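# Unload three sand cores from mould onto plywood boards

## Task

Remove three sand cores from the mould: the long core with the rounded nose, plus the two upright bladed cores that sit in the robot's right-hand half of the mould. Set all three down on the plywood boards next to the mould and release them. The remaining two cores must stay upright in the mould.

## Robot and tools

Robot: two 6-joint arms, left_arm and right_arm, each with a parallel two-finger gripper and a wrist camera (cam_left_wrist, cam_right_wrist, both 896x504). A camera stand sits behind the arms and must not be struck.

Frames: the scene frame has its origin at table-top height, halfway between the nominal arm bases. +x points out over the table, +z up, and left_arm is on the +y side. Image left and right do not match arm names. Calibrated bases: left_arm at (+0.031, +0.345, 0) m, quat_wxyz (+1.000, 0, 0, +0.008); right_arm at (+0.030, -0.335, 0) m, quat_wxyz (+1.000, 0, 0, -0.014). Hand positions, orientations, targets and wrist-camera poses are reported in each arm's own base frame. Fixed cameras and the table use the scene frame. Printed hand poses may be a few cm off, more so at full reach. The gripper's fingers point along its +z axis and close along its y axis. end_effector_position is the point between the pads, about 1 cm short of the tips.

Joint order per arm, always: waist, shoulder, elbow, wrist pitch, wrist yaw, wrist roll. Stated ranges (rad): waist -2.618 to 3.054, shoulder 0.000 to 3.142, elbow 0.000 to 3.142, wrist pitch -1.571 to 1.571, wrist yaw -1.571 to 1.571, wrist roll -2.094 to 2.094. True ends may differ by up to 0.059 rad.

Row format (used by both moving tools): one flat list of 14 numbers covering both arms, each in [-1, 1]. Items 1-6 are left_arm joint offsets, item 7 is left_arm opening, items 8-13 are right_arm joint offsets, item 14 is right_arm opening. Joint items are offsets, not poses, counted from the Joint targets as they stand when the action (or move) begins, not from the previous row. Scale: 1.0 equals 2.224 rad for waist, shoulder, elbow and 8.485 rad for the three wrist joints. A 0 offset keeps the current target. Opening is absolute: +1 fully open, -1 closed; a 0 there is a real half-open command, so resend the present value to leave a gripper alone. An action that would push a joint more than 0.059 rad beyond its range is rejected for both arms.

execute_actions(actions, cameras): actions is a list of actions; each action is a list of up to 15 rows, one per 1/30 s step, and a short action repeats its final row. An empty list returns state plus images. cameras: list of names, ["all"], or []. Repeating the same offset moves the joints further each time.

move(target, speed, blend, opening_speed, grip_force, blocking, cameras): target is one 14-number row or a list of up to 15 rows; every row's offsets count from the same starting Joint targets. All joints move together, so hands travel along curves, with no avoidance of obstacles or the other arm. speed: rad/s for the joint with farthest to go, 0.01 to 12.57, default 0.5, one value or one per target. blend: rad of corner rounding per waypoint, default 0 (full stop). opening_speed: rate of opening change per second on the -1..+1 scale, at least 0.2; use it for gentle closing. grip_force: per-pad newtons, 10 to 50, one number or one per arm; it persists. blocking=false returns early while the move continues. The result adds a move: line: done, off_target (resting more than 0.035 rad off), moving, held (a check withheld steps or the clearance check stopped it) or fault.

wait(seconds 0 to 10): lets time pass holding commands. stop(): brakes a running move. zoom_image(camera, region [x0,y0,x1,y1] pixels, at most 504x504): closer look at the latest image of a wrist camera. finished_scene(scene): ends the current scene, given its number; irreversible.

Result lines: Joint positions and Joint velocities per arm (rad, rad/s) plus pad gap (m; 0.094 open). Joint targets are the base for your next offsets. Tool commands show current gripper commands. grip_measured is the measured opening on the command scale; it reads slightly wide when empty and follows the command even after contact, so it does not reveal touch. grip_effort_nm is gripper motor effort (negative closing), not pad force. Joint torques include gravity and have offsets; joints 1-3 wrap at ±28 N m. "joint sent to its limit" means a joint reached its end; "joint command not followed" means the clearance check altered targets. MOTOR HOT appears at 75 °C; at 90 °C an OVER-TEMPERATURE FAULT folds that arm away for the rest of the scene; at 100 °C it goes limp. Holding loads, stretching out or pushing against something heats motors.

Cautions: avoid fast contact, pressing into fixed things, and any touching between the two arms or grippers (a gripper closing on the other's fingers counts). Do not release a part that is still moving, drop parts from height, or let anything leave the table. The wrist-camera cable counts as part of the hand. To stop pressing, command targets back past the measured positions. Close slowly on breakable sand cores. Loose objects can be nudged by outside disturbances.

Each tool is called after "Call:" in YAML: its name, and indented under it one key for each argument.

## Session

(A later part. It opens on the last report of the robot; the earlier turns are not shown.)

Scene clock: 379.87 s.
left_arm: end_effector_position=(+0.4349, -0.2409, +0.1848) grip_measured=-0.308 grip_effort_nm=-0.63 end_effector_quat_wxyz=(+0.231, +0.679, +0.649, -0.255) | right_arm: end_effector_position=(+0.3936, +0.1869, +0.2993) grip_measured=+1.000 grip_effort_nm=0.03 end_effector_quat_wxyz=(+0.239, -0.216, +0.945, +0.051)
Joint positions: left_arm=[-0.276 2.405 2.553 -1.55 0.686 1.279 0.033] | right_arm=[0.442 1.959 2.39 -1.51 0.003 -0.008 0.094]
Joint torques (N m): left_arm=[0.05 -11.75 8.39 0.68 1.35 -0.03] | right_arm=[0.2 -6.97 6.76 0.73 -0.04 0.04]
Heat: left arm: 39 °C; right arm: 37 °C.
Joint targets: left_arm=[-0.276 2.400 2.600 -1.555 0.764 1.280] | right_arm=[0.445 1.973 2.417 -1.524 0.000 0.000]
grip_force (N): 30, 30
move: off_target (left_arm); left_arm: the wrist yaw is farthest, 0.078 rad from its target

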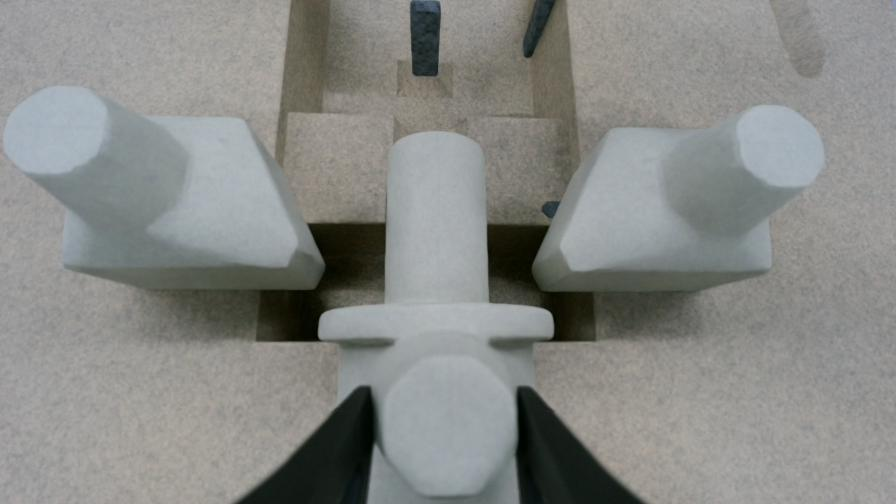

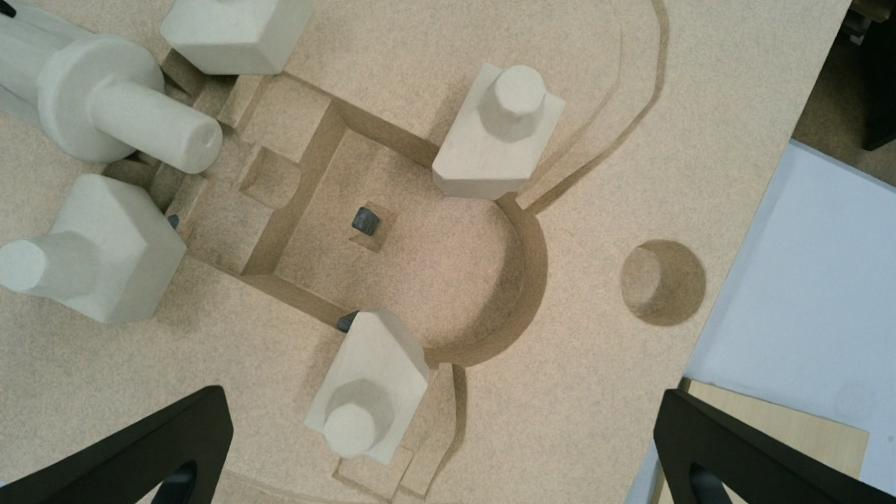

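Call:
move:
  target: [0.0919,-0.0751,-0.1394,0.0053,0.0113,0.0283,-0.5,0,0,0,0,0,0,1]
  speed: 0.15
  cameras: ["all"]

Scene clock: 399.67 s.
left_arm: end_effector_position=(+0.4375, -0.1846, +0.1850) grip_measured=-0.313 grip_effort_nm=-0.63 end_effector_quat_wxyz=(+0.294, +0.666, +0.616, -0.301) | right_arm: end_effector_position=(+0.3936, +0.1869, +0.2993) grip_measured=+1.000 grip_effort_nm=0.03 end_effector_quat_wxyz=(+0.239, -0.216, +0.945, +0.051)
Joint positions: left_arm=[-0.108 2.305 2.292 -1.491 0.867 1.509 0.032] | right_arm=[0.442 1.959 2.39 -1.51 0.003 -0.008 0.094]
Joint torques (N m): left_arm=[2.74 -16.42 4.26 0.33 0.46 0.05] | right_arm=[0.23 -6.95 6.78 0.73 -0.04 0.05]
Heat: left arm: 40 °C; right arm: 37 °C.
Joint targets: left_arm=[-0.072 2.233 2.289 -1.510 0.860 1.520] | right_arm=[0.445 1.973 2.417 -1.524 0.000 0.000]
grip_force (N): 30, 30
move: off_target (left_arm); left_arm: the shoulder is farthest, 0.072 rad from its target

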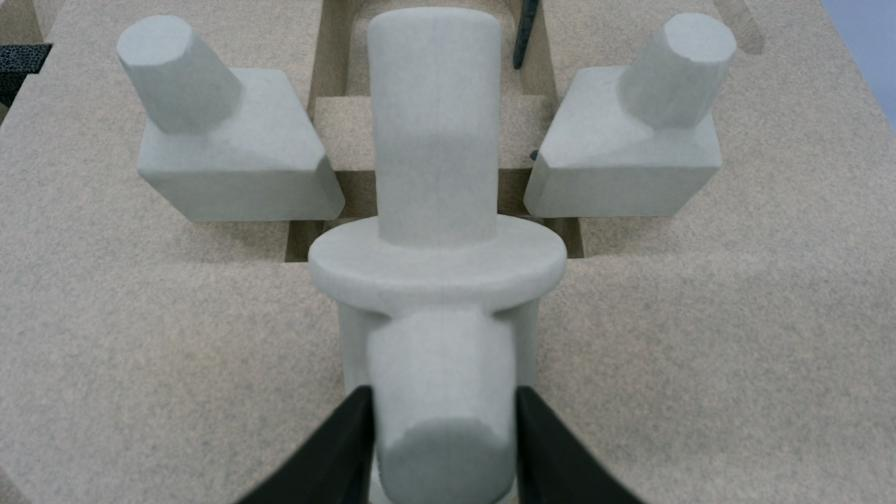

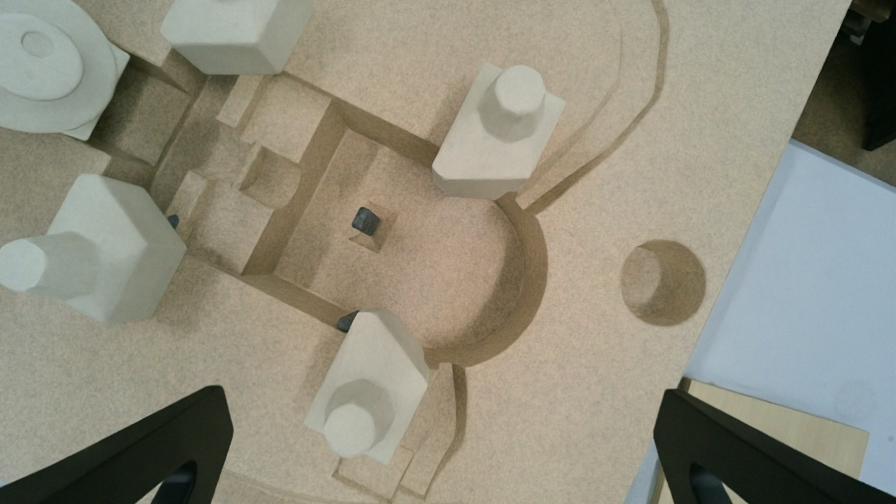

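Call:
move:
  target:
    - [-0.0162,0.0301,0.0769,-0.0059,0,0,-0.5,0,0,0,0,0,0,1]
    - [-0.0162,-0.0508,-0.0243,-0.0024,0,0,-0.5,0,0,0,0,0,0,1]
  speed: 0.15
  cameras: ["all"]

Scene clock: 417.03 s.
left_arm: end_effector_position=(+0.4259, -0.1783, +0.2049) grip_measured=-0.313 grip_effort_nm=-0.62 end_effector_quat_wxyz=(+0.296, +0.684, +0.613, -0.264) | right_arm: end_effector_position=(+0.3936, +0.1869, +0.2993) grip_measured=+1.000 grip_effort_nm=0.03 end_effector_quat_wxyz=(+0.239, -0.216, +0.945, +0.051)
Joint positions: left_arm=[-0.112 2.205 2.234 -1.478 0.809 1.516 0.032] | right_arm=[0.442 1.959 2.39 -1.51 0.003 -0.008 0.094]
Joint torques (N m): left_arm=[0.36 -16.94 4.53 0.11 1.09 0.01] | right_arm=[0.2 -6.94 6.76 0.74 -0.04 0.05]
Heat: left arm: 41 °C; right arm: 38 °C.
Joint targets: left_arm=[-0.108 2.120 2.235 -1.530 0.860 1.521] | right_arm=[0.445 1.973 2.417 -1.524 0.000 0.000]
grip_force (N): 30, 30
move: off_target (left_arm); left_arm: the shoulder is farthest, 0.085 rad from its target

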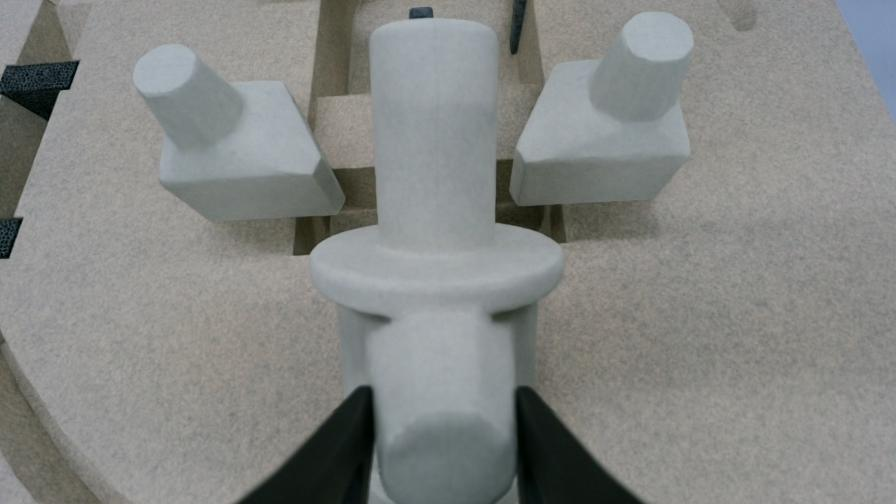

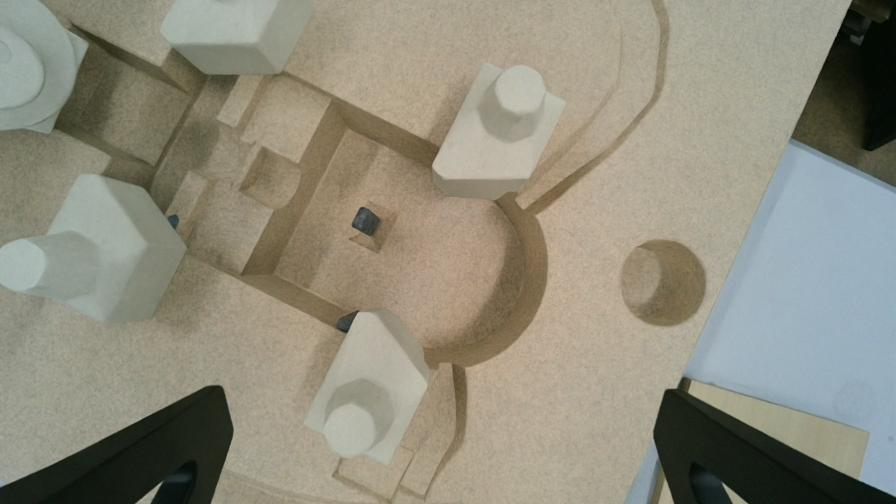

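Call:
move:
  target: [0,-0.1214,-0.112,0,0,0,-0.5,0,0,0,0,0,0,1]
  speed: 0.25
  cameras: ["all"]

Scene clock: 425.00 s.
left_arm: end_effector_position=(+0.3548, -0.1601, +0.2385) grip_measured=-0.317 grip_effort_nm=-0.63 end_effector_quat_wxyz=(+0.267, +0.689, +0.627, -0.247) | right_arm: end_effector_position=(+0.3936, +0.1869, +0.2993) grip_measured=+1.000 grip_effort_nm=0.03 end_effector_quat_wxyz=(+0.239, -0.216, +0.945, +0.051)
Joint positions: left_arm=[-0.109 1.919 1.978 -1.535 0.74 1.519 0.032] | right_arm=[0.442 1.959 2.39 -1.51 0.003 -0.008 0.094]
Joint torques (N m): left_arm=[0.1 -13.42 5.14 0.66 1.88 -0.04] | right_arm=[0.21 -6.95 6.79 0.73 -0.03 0.05]
Heat: left arm: 48 °C; right arm: 38 °C.
Joint targets: left_arm=[-0.108 1.850 1.987 -1.530 0.860 1.520] | right_arm=[0.445 1.973 2.417 -1.524 0.000 0.000]
grip_force (N): 30, 30
move: off_target (left_arm); left_arm: the wrist yaw is farthest, 0.120 rad from its target

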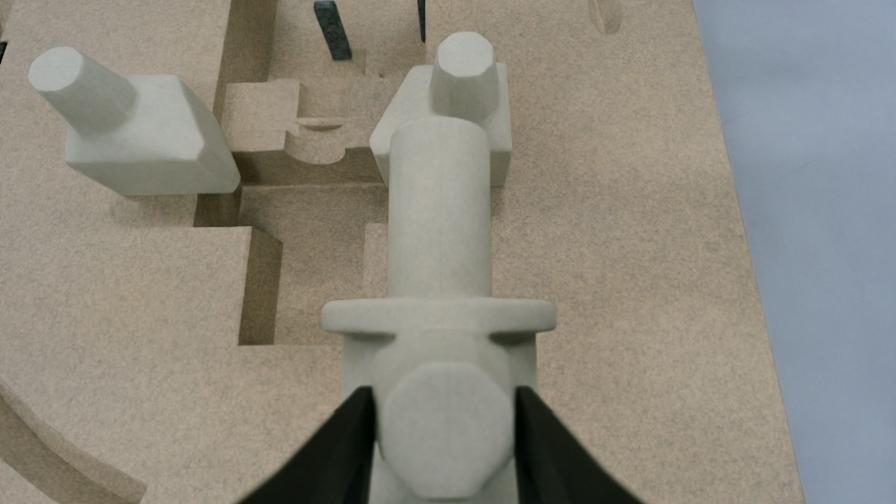

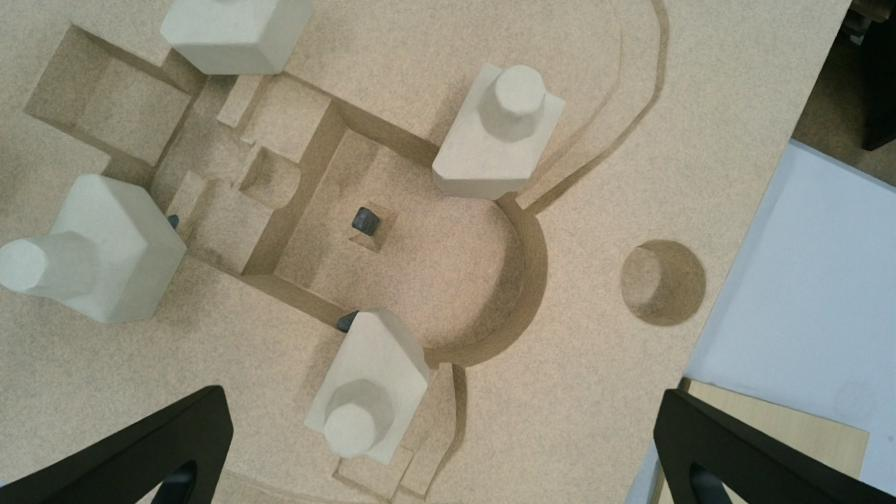

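Call:
move:
  target: [0.4143,-0.1439,-0.2068,0.0282,0,-0.0297,-0.55,0,0,0,0,0,0,1]
  speed: 0.5
  grip_force: 45
  cameras: ["all"]

Scene clock: 453.37 s.
left_arm: end_effector_position=(+0.3002, +0.1427, +0.2233) grip_measured=-0.331 grip_effort_nm=-0.90 end_effector_quat_wxyz=(+0.351, +0.241, +0.898, -0.110) | right_arm: end_effector_position=(+0.3936, +0.1869, +0.2993) grip_measured=+1.000 grip_effort_nm=0.02 end_effector_quat_wxyz=(+0.239, -0.216, +0.945, +0.051)
Joint positions: left_arm=[0.814 1.592 1.516 -1.319 0.738 1.27 0.031] | right_arm=[0.442 1.959 2.39 -1.51 0.003 -0.008 0.094]
Joint torques (N m): left_arm=[0.03 -10.47 5.49 1.07 1.9 -0.09] | right_arm=[0.21 -6.95 6.8 0.73 -0.04 0.06]
Heat: left arm: 51 °C; right arm: 38 °C.
Joint targets: left_arm=[0.814 1.530 1.526 -1.291 0.860 1.268] | right_arm=[0.445 1.973 2.417 -1.524 0.000 0.000]
grip_force (N): 45, 45
move: off_target (left_arm); left_arm: the wrist yaw is farthest, 0.122 rad from its target

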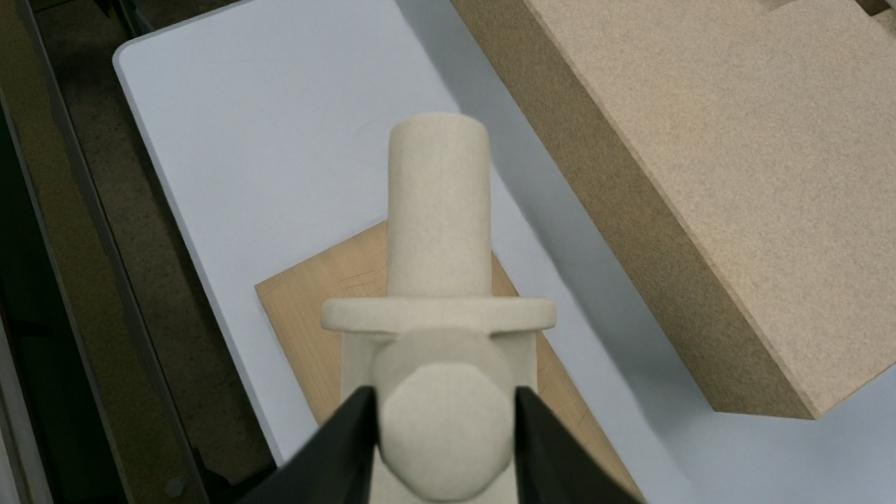

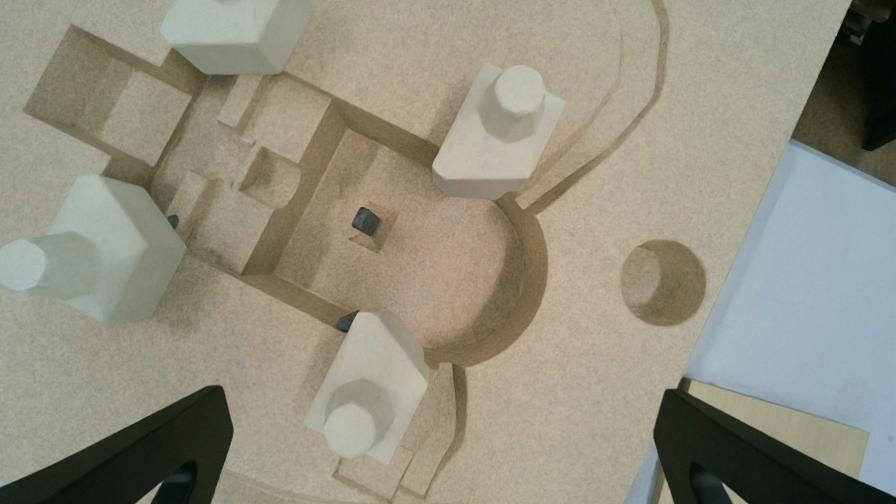

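Call:
move:
  target: [0,0,-0.1632,0.0443,0,0,-0.55,0,0,0,0,0,0,1]
  speed: 0.3
  cameras: ["cam_left_wrist"]

Scene clock: 461.90 s.
left_arm: end_effector_position=(+0.2999, +0.1421, +0.1337) grip_measured=-0.331 grip_effort_nm=-0.90 end_effector_quat_wxyz=(+0.354, +0.242, +0.897, -0.106) | right_arm: end_effector_position=(+0.3936, +0.1869, +0.2993) grip_measured=+1.000 grip_effort_nm=0.03 end_effector_quat_wxyz=(+0.239, -0.216, +0.945, +0.051)
Joint positions: left_arm=[0.814 1.586 1.151 -0.948 0.739 1.268 0.031] | right_arm=[0.442 1.959 2.39 -1.51 0.003 -0.008 0.094]
Joint torques (N m): left_arm=[-0.01 -9.96 5.75 1.12 1.85 -0.08] | right_arm=[0.23 -6.97 6.78 0.72 -0.04 0.05]
Heat: left arm: 48 °C; right arm: 38 °C.
Joint targets: left_arm=[0.814 1.529 1.163 -0.915 0.860 1.268] | right_arm=[0.445 1.973 2.417 -1.524 0.000 0.000]
grip_force (N): 45, 45
move: off_target (left_arm); left_arm: the wrist yaw is farthest, 0.121 rad from its target
Images, in order (width x height): cam_left_wrist 896x504.

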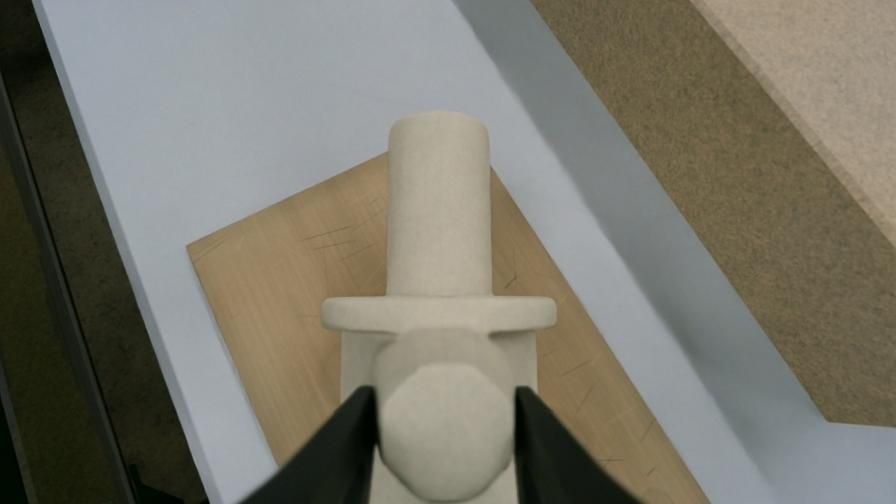

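Call:
move:
  target: [0,0,-0.018,0.0047,0,0,-0.55,0,0,0,0,0,0,1]
  speed: 0.08
  cameras: []

Call:
move:
  target: [0,0,-0.0135,0.0035,0,0,-0.55,0,0,0,0,0,0,1]
  speed: 0.06
  cameras: []

Scene clock: 466.13 s.
left_arm: end_effector_position=(+0.2991, +0.1404, +0.1256) grip_measured=-0.331 grip_effort_nm=-0.91 end_effector_quat_wxyz=(+0.356, +0.242, +0.896, -0.107) | right_arm: end_effector_position=(+0.3936, +0.1869, +0.2993) grip_measured=+1.000 grip_effort_nm=0.03 end_effector_quat_wxyz=(+0.239, -0.216, +0.945, +0.051)
Joint positions: left_arm=[0.814 1.586 1.116 -0.912 0.743 1.268 0.031] | right_arm=[0.442 1.959 2.39 -1.51 0.003 -0.008 0.094]
Joint torques (N m): left_arm=[-0.01 -10.02 5.3 1.18 1.81 -0.07] | right_arm=[0.23 -6.95 6.76 0.74 -0.03 0.05]
Heat: left arm: 46 °C; right arm: 38 °C.
Joint targets: left_arm=[0.814 1.529 1.123 -0.875 0.860 1.269] | right_arm=[0.445 1.973 2.417 -1.524 0.000 0.000]
grip_force (N): 45, 45
move: off_target (left_arm); left_arm: the wrist yaw is farthest, 0.117 rad from its target
No camera images: "cameras" was empty.

Scene clock: 466.97 s.
left_arm: end_effector_position=(+0.3005, +0.1383, +0.1242) grip_measured=-0.331 grip_effort_nm=-0.90 end_effector_quat_wxyz=(+0.367, +0.244, +0.891, -0.106) | right_arm: end_effector_position=(+0.3936, +0.1869, +0.2993) grip_measured=+1.000 grip_effort_nm=0.03 end_effector_quat_wxyz=(+0.239, -0.216, +0.945, +0.051)
Joint positions: left_arm=[0.814 1.579 1.091 -0.88 0.762 1.267 0.031] | right_arm=[0.442 1.959 2.39 -1.51 0.003 -0.008 0.094]
Joint torques (N m): left_arm=[0.05 -9.31 4.78 1.17 1.6 -0.05] | right_arm=[0.21 -6.95 6.78 0.73 -0.04 0.05]
Heat: left arm: 46 °C; right arm: 38 °C.
Joint targets: left_arm=[0.814 1.530 1.094 -0.846 0.860 1.269] | right_arm=[0.445 1.973 2.417 -1.524 0.000 0.000]
grip_force (N): 45, 45
move: off_target (left_arm); left_arm: the wrist yaw is farthest, 0.098 rad from its target
No camera images: "cameras" was empty.

Call:
move:
  target: [0,0,-0.009,0.0024,0,0,-0.55,0,0,0,0,0,0,1]
  speed: 0.06
  cameras: ["cam_left_wrist"]

Scene clock: 469.70 s.
left_arm: end_effector_position=(+0.3017, +0.1370, +0.1232) grip_measured=-0.331 grip_effort_nm=-0.90 end_effector_quat_wxyz=(+0.374, +0.244, +0.888, -0.106) | right_arm: end_effector_position=(+0.3936, +0.1869, +0.2993) grip_measured=+1.000 grip_effort_nm=0.03 end_effector_quat_wxyz=(+0.239, -0.216, +0.945, +0.051)
Joint positions: left_arm=[0.814 1.574 1.074 -0.856 0.776 1.263 0.031] | right_arm=[0.442 1.959 2.39 -1.51 0.003 -0.008 0.094]
Joint torques (N m): left_arm=[0.09 -8.92 4.63 1.16 1.46 0.01] | right_arm=[0.21 -6.94 6.78 0.73 -0.04 0.05]
Heat: left arm: 46 °C; right arm: 38 °C.
Joint targets: left_arm=[0.814 1.530 1.073 -0.825 0.860 1.269] | right_arm=[0.445 1.973 2.417 -1.524 0.000 0.000]
grip_force (N): 45, 45
move: off_target (left_arm); left_arm: the wrist yaw is farthest, 0.084 rad from its target
Images, in order (width x height): cam_left_wrist 896x504.

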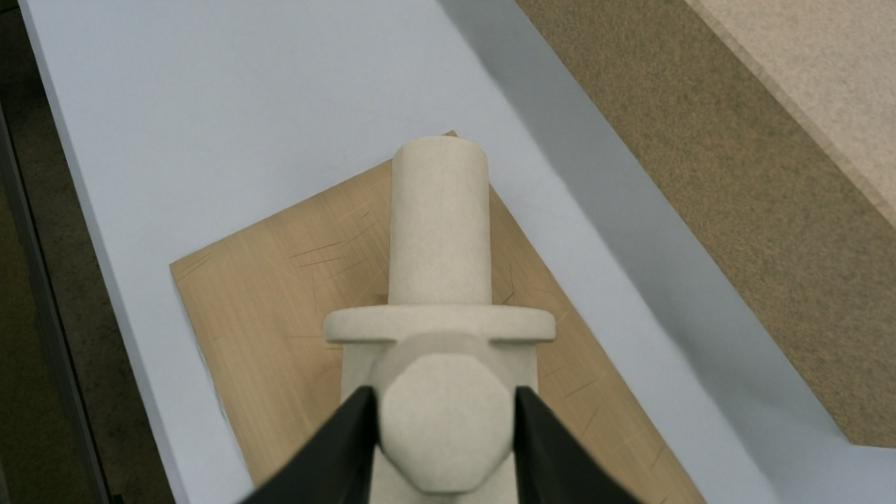

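Call:
move:
  target: [0,0,-0.0135,0.0035,0,0,-0.55,0,0,0,0,0,0,1]
  speed: 0.06
  cameras: ["cam_left_wrist"]

Scene clock: 472.57 s.
left_arm: end_effector_position=(+0.3034, +0.1350, +0.1219) grip_measured=-0.332 grip_effort_nm=-0.91 end_effector_quat_wxyz=(+0.386, +0.246, +0.883, -0.105) | right_arm: end_effector_position=(+0.3936, +0.1869, +0.2993) grip_measured=+1.000 grip_effort_nm=0.03 end_effector_quat_wxyz=(+0.239, -0.216, +0.945, +0.051)
Joint positions: left_arm=[0.814 1.568 1.048 -0.82 0.797 1.259 0.031] | right_arm=[0.442 1.959 2.39 -1.51 0.003 -0.008 0.094]
Joint torques (N m): left_arm=[-0.01 -8.36 4.26 1.07 1.2 0.05] | right_arm=[0.21 -6.95 6.78 0.73 -0.04 0.05]
Heat: left arm: 45 °C; right arm: 38 °C.
Joint targets: left_arm=[0.814 1.529 1.043 -0.796 0.860 1.268] | right_arm=[0.445 1.973 2.417 -1.524 0.000 0.000]
grip_force (N): 45, 45
move: off_target (left_arm); left_arm: the wrist yaw is farthest, 0.063 rad from its target
Images, in order (width x height): cam_left_wrist 896x504.

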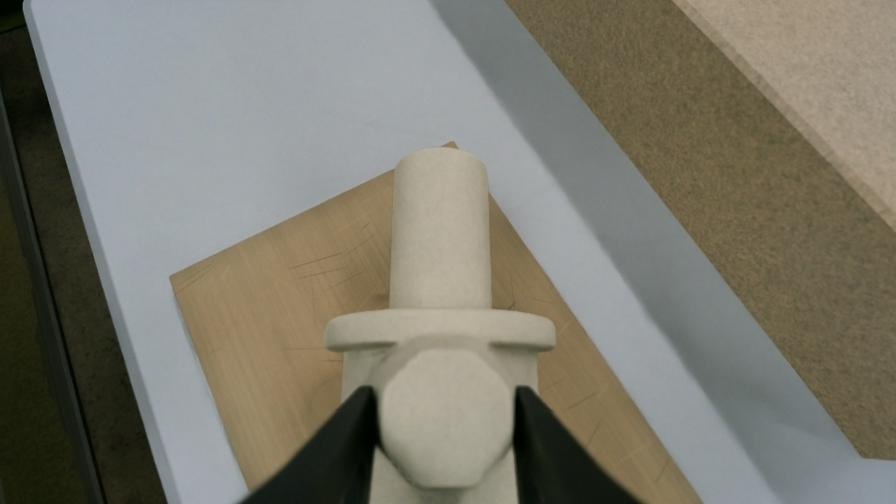

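Call:
move:
  target: [0,0.003,-0.0135,0.0035,-0.002,0,-0.55,0,0,0,0,0,0,1]
  speed: 0.06
  cameras: []

Call:
move:
  target: [0,0.003,-0.0135,0.0035,-0.003,0,-0.55,0,0,0,0,0,0,1]
  speed: 0.06
  cameras: ["cam_left_wrist"]

Scene clock: 475.83 s.
left_arm: end_effector_position=(+0.3059, +0.1331, +0.1199) grip_measured=-0.332 grip_effort_nm=-0.90 end_effector_quat_wxyz=(+0.398, +0.246, +0.877, -0.106) | right_arm: end_effector_position=(+0.3936, +0.1869, +0.2993) grip_measured=+1.000 grip_effort_nm=0.03 end_effector_quat_wxyz=(+0.239, -0.216, +0.945, +0.051)
Joint positions: left_arm=[0.814 1.568 1.024 -0.782 0.821 1.253 0.031] | right_arm=[0.442 1.959 2.39 -1.51 0.003 -0.008 0.094]
Joint torques (N m): left_arm=[0.03 -7.87 3.73 1.06 0.75 0.12] | right_arm=[0.2 -6.97 6.78 0.73 -0.04 0.05]
Heat: left arm: 45 °C; right arm: 38 °C.
Joint targets: left_arm=[0.814 1.536 1.013 -0.766 0.843 1.268] | right_arm=[0.445 1.973 2.417 -1.524 0.000 0.000]
grip_force (N): 45, 45
move: done
No camera images: "cameras" was empty.

Scene clock: 476.70 s.
left_arm: end_effector_position=(+0.3075, +0.1317, +0.1183) grip_measured=-0.332 grip_effort_nm=-0.90 end_effector_quat_wxyz=(+0.408, +0.247, +0.873, -0.105) | right_arm: end_effector_position=(+0.3936, +0.1869, +0.2993) grip_measured=+1.000 grip_effort_nm=0.03 end_effector_quat_wxyz=(+0.239, -0.216, +0.945, +0.051)
Joint positions: left_arm=[0.814 1.564 1 -0.744 0.839 1.246 0.031] | right_arm=[0.442 1.959 2.39 -1.51 0.003 -0.008 0.094]
Joint torques (N m): left_arm=[0.01 -6.91 3.29 0.97 0.29 0.2] | right_arm=[0.24 -6.97 6.78 0.73 -0.05 0.05]
Heat: left arm: 45 °C; right arm: 38 °C.
Joint targets: left_arm=[0.814 1.543 0.983 -0.736 0.818 1.269] | right_arm=[0.445 1.973 2.417 -1.524 0.000 0.000]
grip_force (N): 45, 45
move: done
Images, in order (width x height): cam_left_wrist 896x504.

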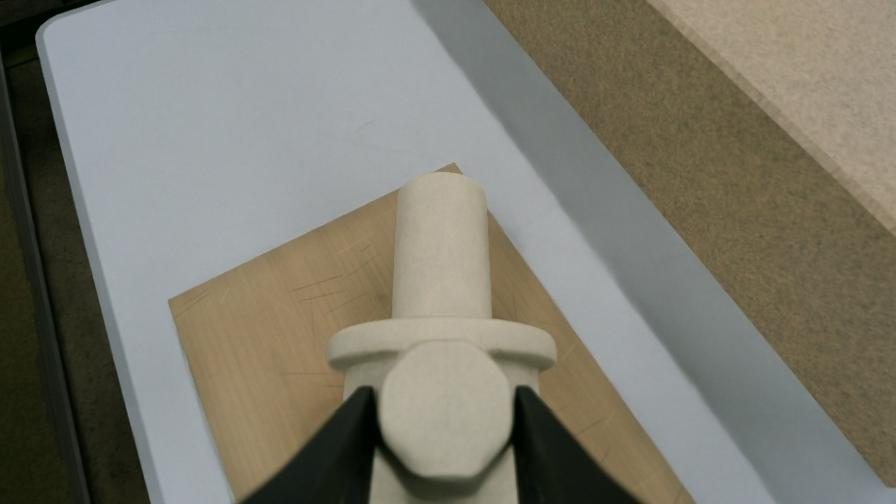

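Call:
move:
  target: [0,0,0,0,0,0,-0.1,0,0,0,0,0,0,1]
  opening_speed: 0.2
  cameras: ["cam_left_wrist"]

Scene clock: 482.23 s.
left_arm: end_effector_position=(+0.3043, +0.1353, +0.1112) grip_measured=-0.102 grip_effort_nm=0.14 end_effector_quat_wxyz=(+0.393, +0.250, +0.880, -0.093) | right_arm: end_effector_position=(+0.3936, +0.1869, +0.2993) grip_measured=+1.000 grip_effort_nm=0.03 end_effector_quat_wxyz=(+0.239, -0.216, +0.945, +0.051)
Joint positions: left_arm=[0.814 1.564 0.992 -0.736 0.8 1.256 0.042] | right_arm=[0.442 1.959 2.39 -1.51 0.003 -0.008 0.094]
Joint torques (N m): left_arm=[0.02 -6.95 3.95 0.89 0.7 0.1] | right_arm=[0.21 -6.97 6.76 0.73 -0.03 0.05]
Heat: left arm: 43 °C; right arm: 38 °C.
Joint targets: left_arm=[0.814 1.543 0.983 -0.736 0.818 1.268] | right_arm=[0.445 1.973 2.417 -1.524 0.000 0.000]
grip_force (N): 45, 45
move: done
Images, in order (width x height): cam_left_wrist 896x504.

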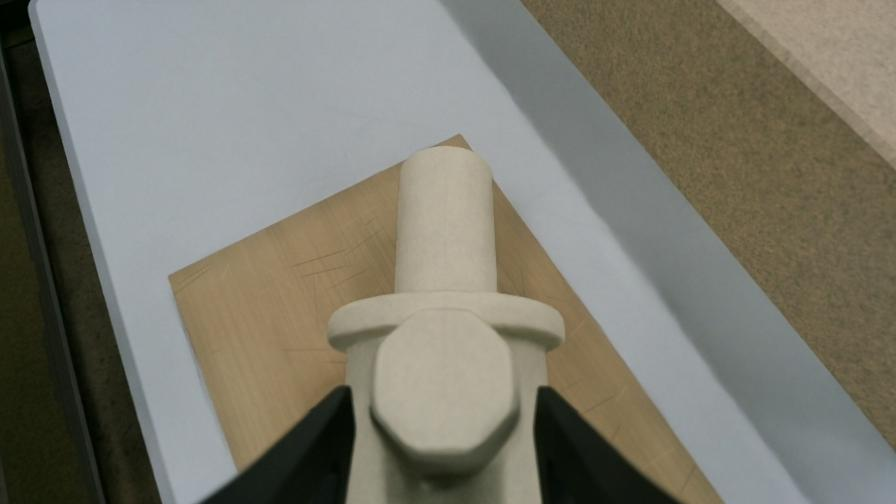

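Call:
move:
  target:
    - [0,0,0,0,0,0,0.7,0,0,0,0,0,0,1]
    - [0,-0.006,0.2442,-0.0654,0.0,0,0.7,0,0,0,0,0,0,1]
  speed: 0.3
  cameras: ["cam_left_wrist"]

Scene clock: 488.80 s.
left_arm: end_effector_position=(+0.3061, +0.1375, +0.2389) grip_measured=+0.698 grip_effort_nm=0.14 end_effector_quat_wxyz=(+0.387, +0.246, +0.883, -0.103) | right_arm: end_effector_position=(+0.3936, +0.1869, +0.2993) grip_measured=+1.000 grip_effort_nm=0.03 end_effector_quat_wxyz=(+0.239, -0.216, +0.945, +0.051)
Joint positions: left_arm=[0.814 1.557 1.505 -1.281 0.798 1.256 0.08] | right_arm=[0.442 1.959 2.39 -1.51 0.003 -0.008 0.094]
Joint torques (N m): left_arm=[0.02 -7.66 6.58 0.75 0.71 0.1] | right_arm=[0.21 -6.97 6.79 0.73 -0.04 0.05]
Heat: left arm: 42 °C; right arm: 38 °C.
Joint targets: left_arm=[0.814 1.530 1.527 -1.291 0.818 1.269] | right_arm=[0.445 1.973 2.417 -1.524 0.000 0.000]
grip_force (N): 45, 45
move: done
Images, in order (width x height): cam_left_wrist 896x504.

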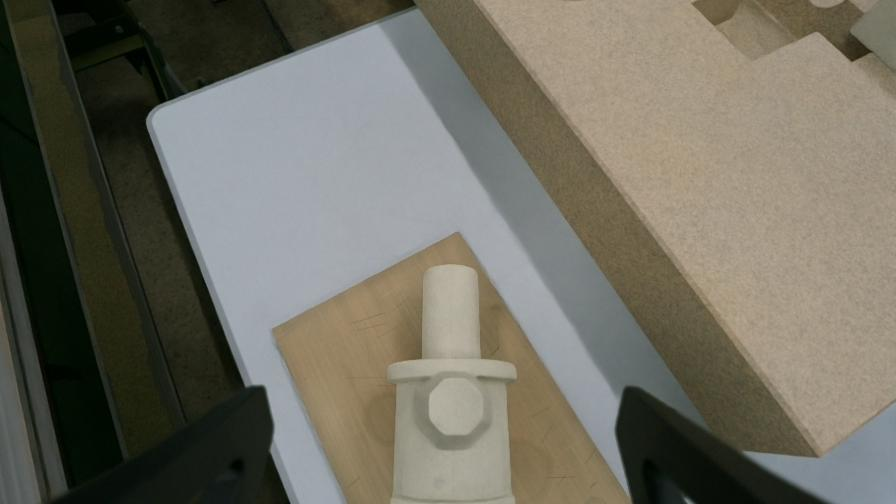

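Call:
move:
  target:
    - [0,0,0,0,0,0,0.7,-0.2451,-0.1003,-0.2325,0.0264,-0.0943,-0.1414,1]
    - [0,0,0,0,0,0,0.7,-0.2014,-0.0787,-0.4276,0.0364,-0.1234,-0.1819,1]
  speed: 0.7
  blend: 0.1
  cameras: ["all"]

Scene clock: 521.37 s.
left_arm: end_effector_position=(+0.3060, +0.1375, +0.2389) grip_measured=+0.698 grip_effort_nm=0.14 end_effector_quat_wxyz=(+0.387, +0.245, +0.883, -0.103) | right_arm: end_effector_position=(+0.3329, +0.1519, +0.1900) grip_measured=+1.000 grip_effort_nm=0.03 end_effector_quat_wxyz=(-0.342, +0.606, -0.631, -0.344)
Joint positions: left_arm=[0.814 1.557 1.505 -1.282 0.798 1.256 0.08] | right_arm=[-0.006 1.792 1.47 -1.232 -1.013 -1.528 0.094]
Joint torques (N m): left_arm=[0.1 -7.62 6.67 0.77 0.74 0.08] | right_arm=[0.29 -6.76 4.86 0.31 -0.73 -0.21]
Heat: left arm: 40 °C; right arm: 38 °C.
Joint targets: left_arm=[0.814 1.530 1.527 -1.291 0.818 1.269] | right_arm=[-0.003 1.798 1.466 -1.216 -1.047 -1.543]
grip_force (N): 45, 45
move: done

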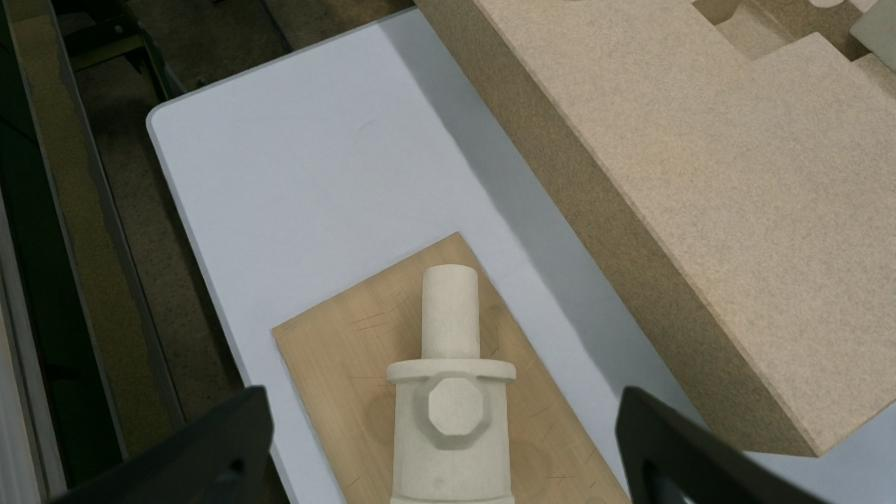

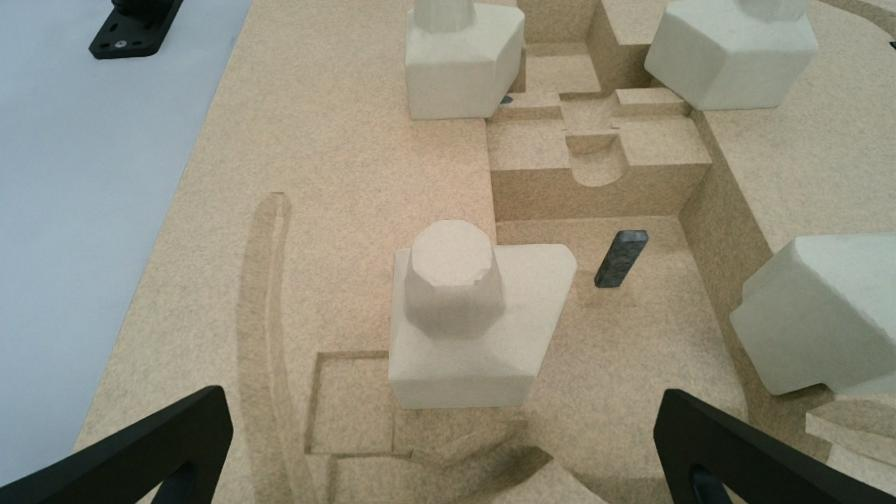

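Call:
move:
  target: [0,0,0,0,0,0,0.7,0.0661,-0.0101,-0.0640,0.0433,0.0,0.0337,1]
  speed: 0.15
  cameras: ["cam_right_wrist"]

Scene clock: 530.43 s.
left_arm: end_effector_position=(+0.3060, +0.1375, +0.2389) grip_measured=+0.698 grip_effort_nm=0.14 end_effector_quat_wxyz=(+0.387, +0.245, +0.883, -0.103) | right_arm: end_effector_position=(+0.3394, +0.2027, +0.1609) grip_measured=+1.000 grip_effort_nm=0.03 end_effector_quat_wxyz=(-0.346, +0.603, -0.627, -0.352)
Joint positions: left_arm=[0.814 1.557 1.505 -1.282 0.798 1.256 0.08] | right_arm=[0.138 1.792 1.333 -0.868 -1.014 -1.259 0.094]
Joint torques (N m): left_arm=[-0.02 -7.54 6.56 0.73 0.72 0.08] | right_arm=[0.51 -8.73 4.72 0.58 -0.73 -0.01]
Heat: left arm: 40 °C; right arm: 37 °C.
Joint targets: left_arm=[0.814 1.530 1.527 -1.291 0.818 1.269] | right_arm=[0.144 1.776 1.324 -0.848 -1.047 -1.257]
grip_force (N): 45, 45
move: done
Images, in order (width x height): cam_right_wrist 896x504.

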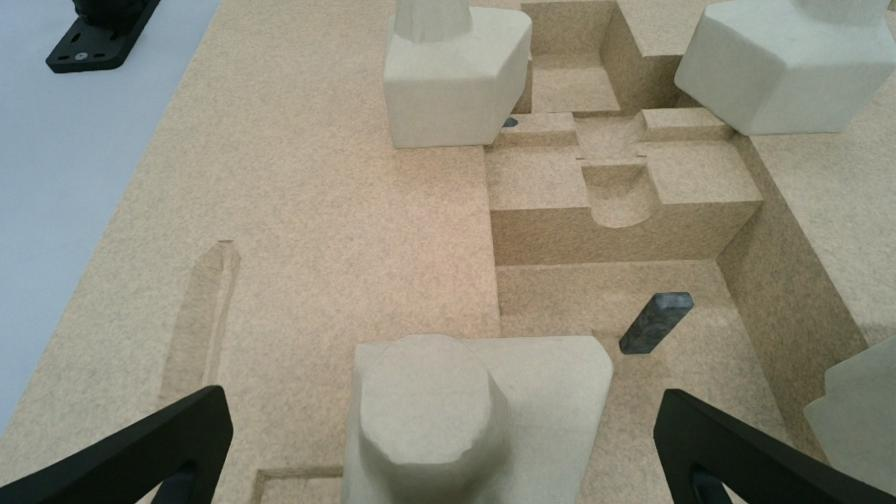

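Call:
move:
  target: [0,0,0,0,0,0,0.7,0.0081,0,0,0,0,0.0,1]
  speed: 0.15
  cameras: []

Call:
move:
  target: [0,0,0,0,0,0,0.7,0,0,0,0,0,0,-0.2]
  opening_speed: 0.6
  grip_force: [45, 50]
  cameras: ["cam_right_wrist"]

Call:
move:
  target: [0,0,0,0,0,0,0.7,0,0,0,0,0,0,-0.55]
  opening_speed: 0.3
  cameras: ["cam_right_wrist"]

Scene clock: 535.10 s.
left_arm: end_effector_position=(+0.3060, +0.1375, +0.2389) grip_measured=+0.698 grip_effort_nm=0.14 end_effector_quat_wxyz=(+0.387, +0.245, +0.883, -0.103) | right_arm: end_effector_position=(+0.3356, +0.2091, +0.1610) grip_measured=+1.000 grip_effort_nm=0.03 end_effector_quat_wxyz=(-0.343, +0.609, -0.621, -0.355)
Joint positions: left_arm=[0.814 1.557 1.505 -1.282 0.798 1.256 0.08] | right_arm=[0.157 1.792 1.333 -0.867 -1.015 -1.258 0.094]
Joint torques (N m): left_arm=[0.06 -7.54 6.65 0.75 0.74 0.09] | right_arm=[0.5 -8.75 4.7 0.61 -0.73 -0.03]
Heat: left arm: 40 °C; right arm: 37 °C.
Joint targets: left_arm=[0.814 1.530 1.527 -1.291 0.818 1.269] | right_arm=[0.162 1.776 1.324 -0.848 -1.047 -1.258]
grip_force (N): 45, 45
move: done
No camera images: "cameras" was empty.

Scene clock: 537.30 s.
left_arm: end_effector_position=(+0.3060, +0.1375, +0.2389) grip_measured=+0.698 grip_effort_nm=0.15 end_effector_quat_wxyz=(+0.387, +0.245, +0.883, -0.103) | right_arm: end_effector_position=(+0.3357, +0.2091, +0.1610) grip_measured=-0.197 grip_effort_nm=-0.12 end_effector_quat_wxyz=(-0.344, +0.609, -0.621, -0.355)
Joint positions: left_arm=[0.814 1.557 1.505 -1.282 0.798 1.256 0.08] | right_arm=[0.157 1.792 1.333 -0.866 -1.015 -1.258 0.038]
Joint torques (N m): left_arm=[-0.01 -7.6 6.67 0.74 0.74 0.08] | right_arm=[0.47 -8.72 4.68 0.61 -0.72 -0.03]
Heat: left arm: 40 °C; right arm: 37 °C.
Joint targets: left_arm=[0.814 1.530 1.527 -1.291 0.818 1.269] | right_arm=[0.162 1.776 1.324 -0.848 -1.047 -1.258]
grip_force (N): 45, 50
move: done
Images, in order (width x height): cam_right_wrist 896x504.

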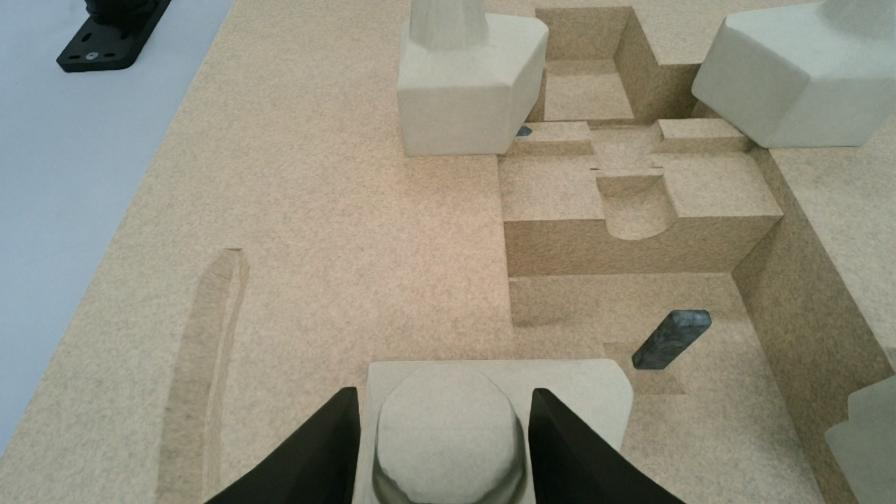

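Scene clock: 538.67 s.
left_arm: end_effector_position=(+0.3060, +0.1375, +0.2389) grip_measured=+0.698 grip_effort_nm=0.14 end_effector_quat_wxyz=(+0.387, +0.245, +0.883, -0.103) | right_arm: end_effector_position=(+0.3365, +0.2092, +0.1612) grip_measured=-0.348 grip_effort_nm=-1.00 end_effector_quat_wxyz=(-0.345, +0.609, -0.620, -0.354)
Joint positions: left_arm=[0.814 1.557 1.505 -1.282 0.798 1.256 0.08] | right_arm=[0.157 1.792 1.333 -0.861 -1.015 -1.257 0.031]
Joint torques (N m): left_arm=[0.03 -7.57 6.6 0.76 0.7 0.08] | right_arm=[0.46 -8.75 4.7 0.58 -0.71 -0.05]
Heat: left arm: 40 °C; right arm: 37 °C.
Joint targets: left_arm=[0.814 1.530 1.527 -1.291 0.818 1.269] | right_arm=[0.162 1.776 1.324 -0.848 -1.047 -1.257]
grip_force (N): 45, 50
move: done
Images, in order (width x height): cam_right_wrist 896x504.

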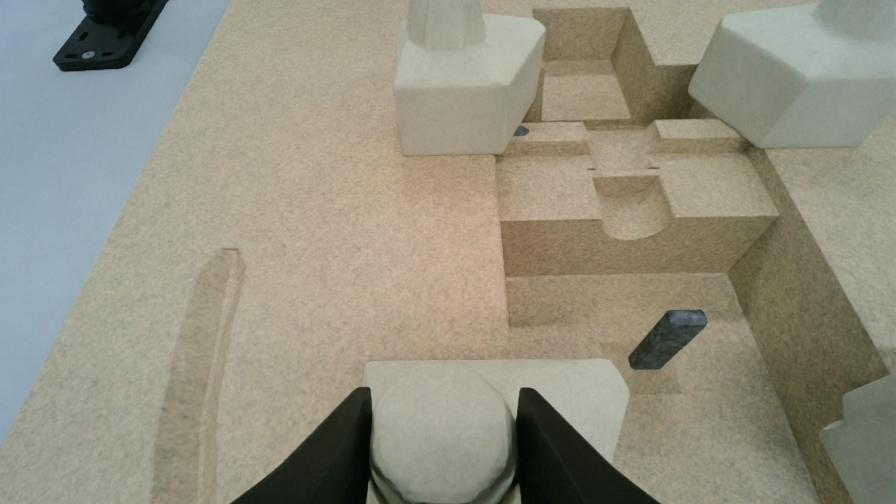

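Call:
move:
  target:
    - [0,0,0,0,0,0,0.7,0,-0.0045,0.0514,-0.014,0,0,-0.55]
    - [0,0,0,0,0,0,0.7,0,-0.0135,0.1542,-0.0421,0,0,-0.55]
  speed: 0.2
  blend: 0.02
  cameras: ["cam_right_wrist"]

Scene clock: 546.00 s.
left_arm: end_effector_position=(+0.3060, +0.1375, +0.2389) grip_measured=+0.698 grip_effort_nm=0.15 end_effector_quat_wxyz=(+0.387, +0.245, +0.883, -0.103) | right_arm: end_effector_position=(+0.3350, +0.2065, +0.2274) grip_measured=-0.348 grip_effort_nm=-1.00 end_effector_quat_wxyz=(-0.320, +0.606, -0.637, -0.353)
Joint positions: left_arm=[0.814 1.557 1.505 -1.282 0.798 1.256 0.08] | right_arm=[0.159 1.792 1.625 -1.203 -0.979 -1.255 0.031]
Joint torques (N m): left_arm=[-0.01 -7.56 6.67 0.76 0.74 0.1] | right_arm=[0.23 -11.26 8.75 0.33 -1.06 -0.06]
Heat: left arm: 40 °C; right arm: 39 °C.
Joint targets: left_arm=[0.814 1.530 1.527 -1.291 0.818 1.269] | right_arm=[0.162 1.746 1.667 -1.205 -1.047 -1.257]
grip_force (N): 45, 50
move: off_target (right_arm); right_arm: the wrist yaw is farthest, 0.068 rad from its target
Images, in order (width x height): cam_right_wrist 896x504.

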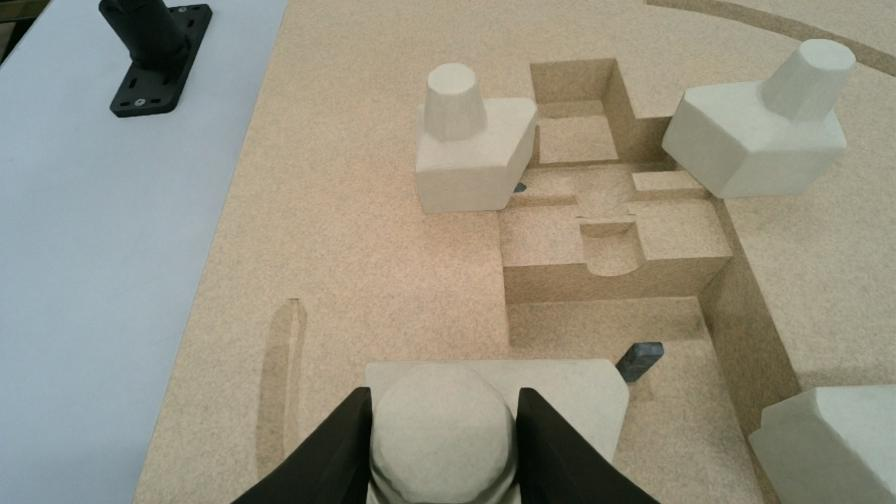

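Call:
move:
  target:
    - [-0.5459,-0.0135,-0.1021,0.0814,-0.061,-0.0906,0.7,0,-0.01,0.0674,-0.0177,0,0,-0.55]
    - [-0.7437,-0.1745,-0.5454,0.2615,-0.0964,-0.1496,0.7,0,-0.01,0.0674,-0.0177,0,0,-0.55]
  speed: 0.6
  blend: 0.1
  cameras: ["all"]

Call:
zoom_image:
  camera: "cam_left_wrist"
  region: [300, 80, 804, 400]

Scene clock: 559.33 s.
left_arm: end_effector_position=(+0.2496, -0.2777, +0.2350) grip_measured=+0.698 grip_effort_nm=0.14 end_effector_quat_wxyz=(+0.666, +0.282, +0.622, -0.300) | right_arm: end_effector_position=(+0.3265, +0.2050, +0.2701) grip_measured=-0.348 grip_effort_nm=-1.00 end_effector_quat_wxyz=(-0.325, +0.609, -0.634, -0.349)
Joint positions: left_arm=[-0.833 1.163 0.321 0.91 0.017 0.002 0.08] | right_arm=[0.159 1.774 1.773 -1.354 -0.979 -1.255 0.031]
Joint torques (N m): left_arm=[-0.54 -4.07 4.49 2.35 -0.15 -0.08] | right_arm=[0.23 -11.4 8.75 0.38 -1.07 -0.07]
Heat: left arm: 40 °C; right arm: 42 °C.
Joint targets: left_arm=[-0.840 1.141 0.313 0.927 0.000 -0.001] | right_arm=[0.162 1.723 1.817 -1.356 -1.047 -1.257]
grip_force (N): 45, 50
move: off_target (right_arm); right_arm: the wrist yaw is farthest, 0.068 rad from its target

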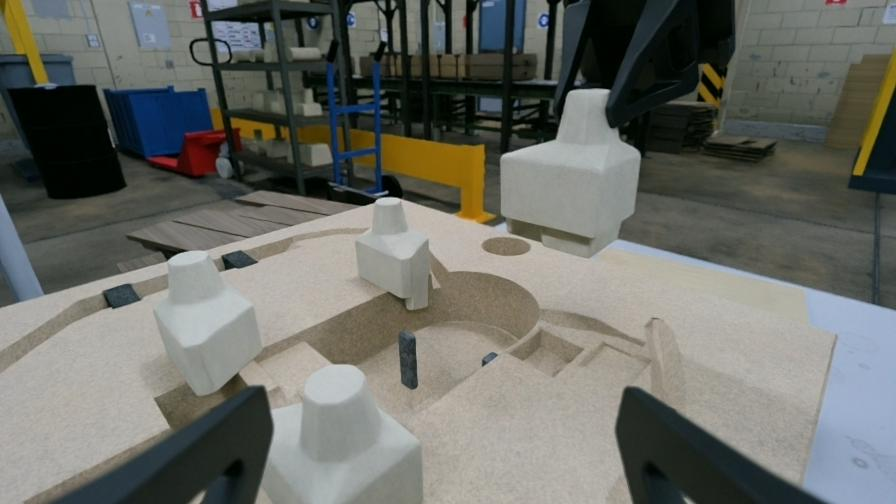

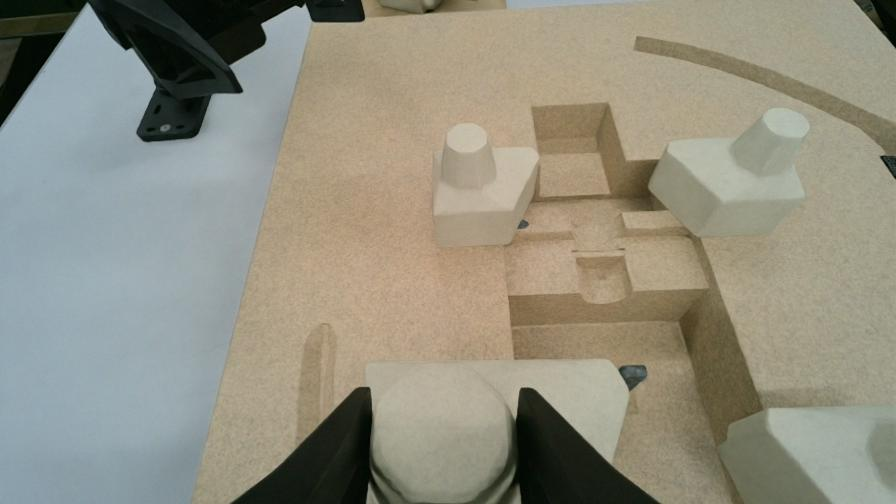

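Scaled by 1.000.

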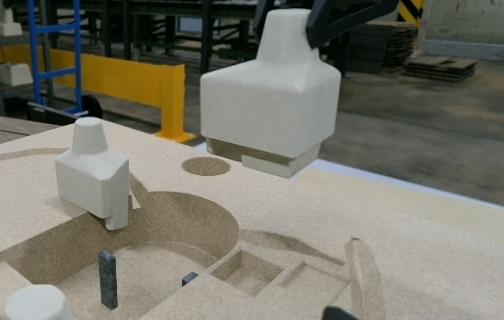

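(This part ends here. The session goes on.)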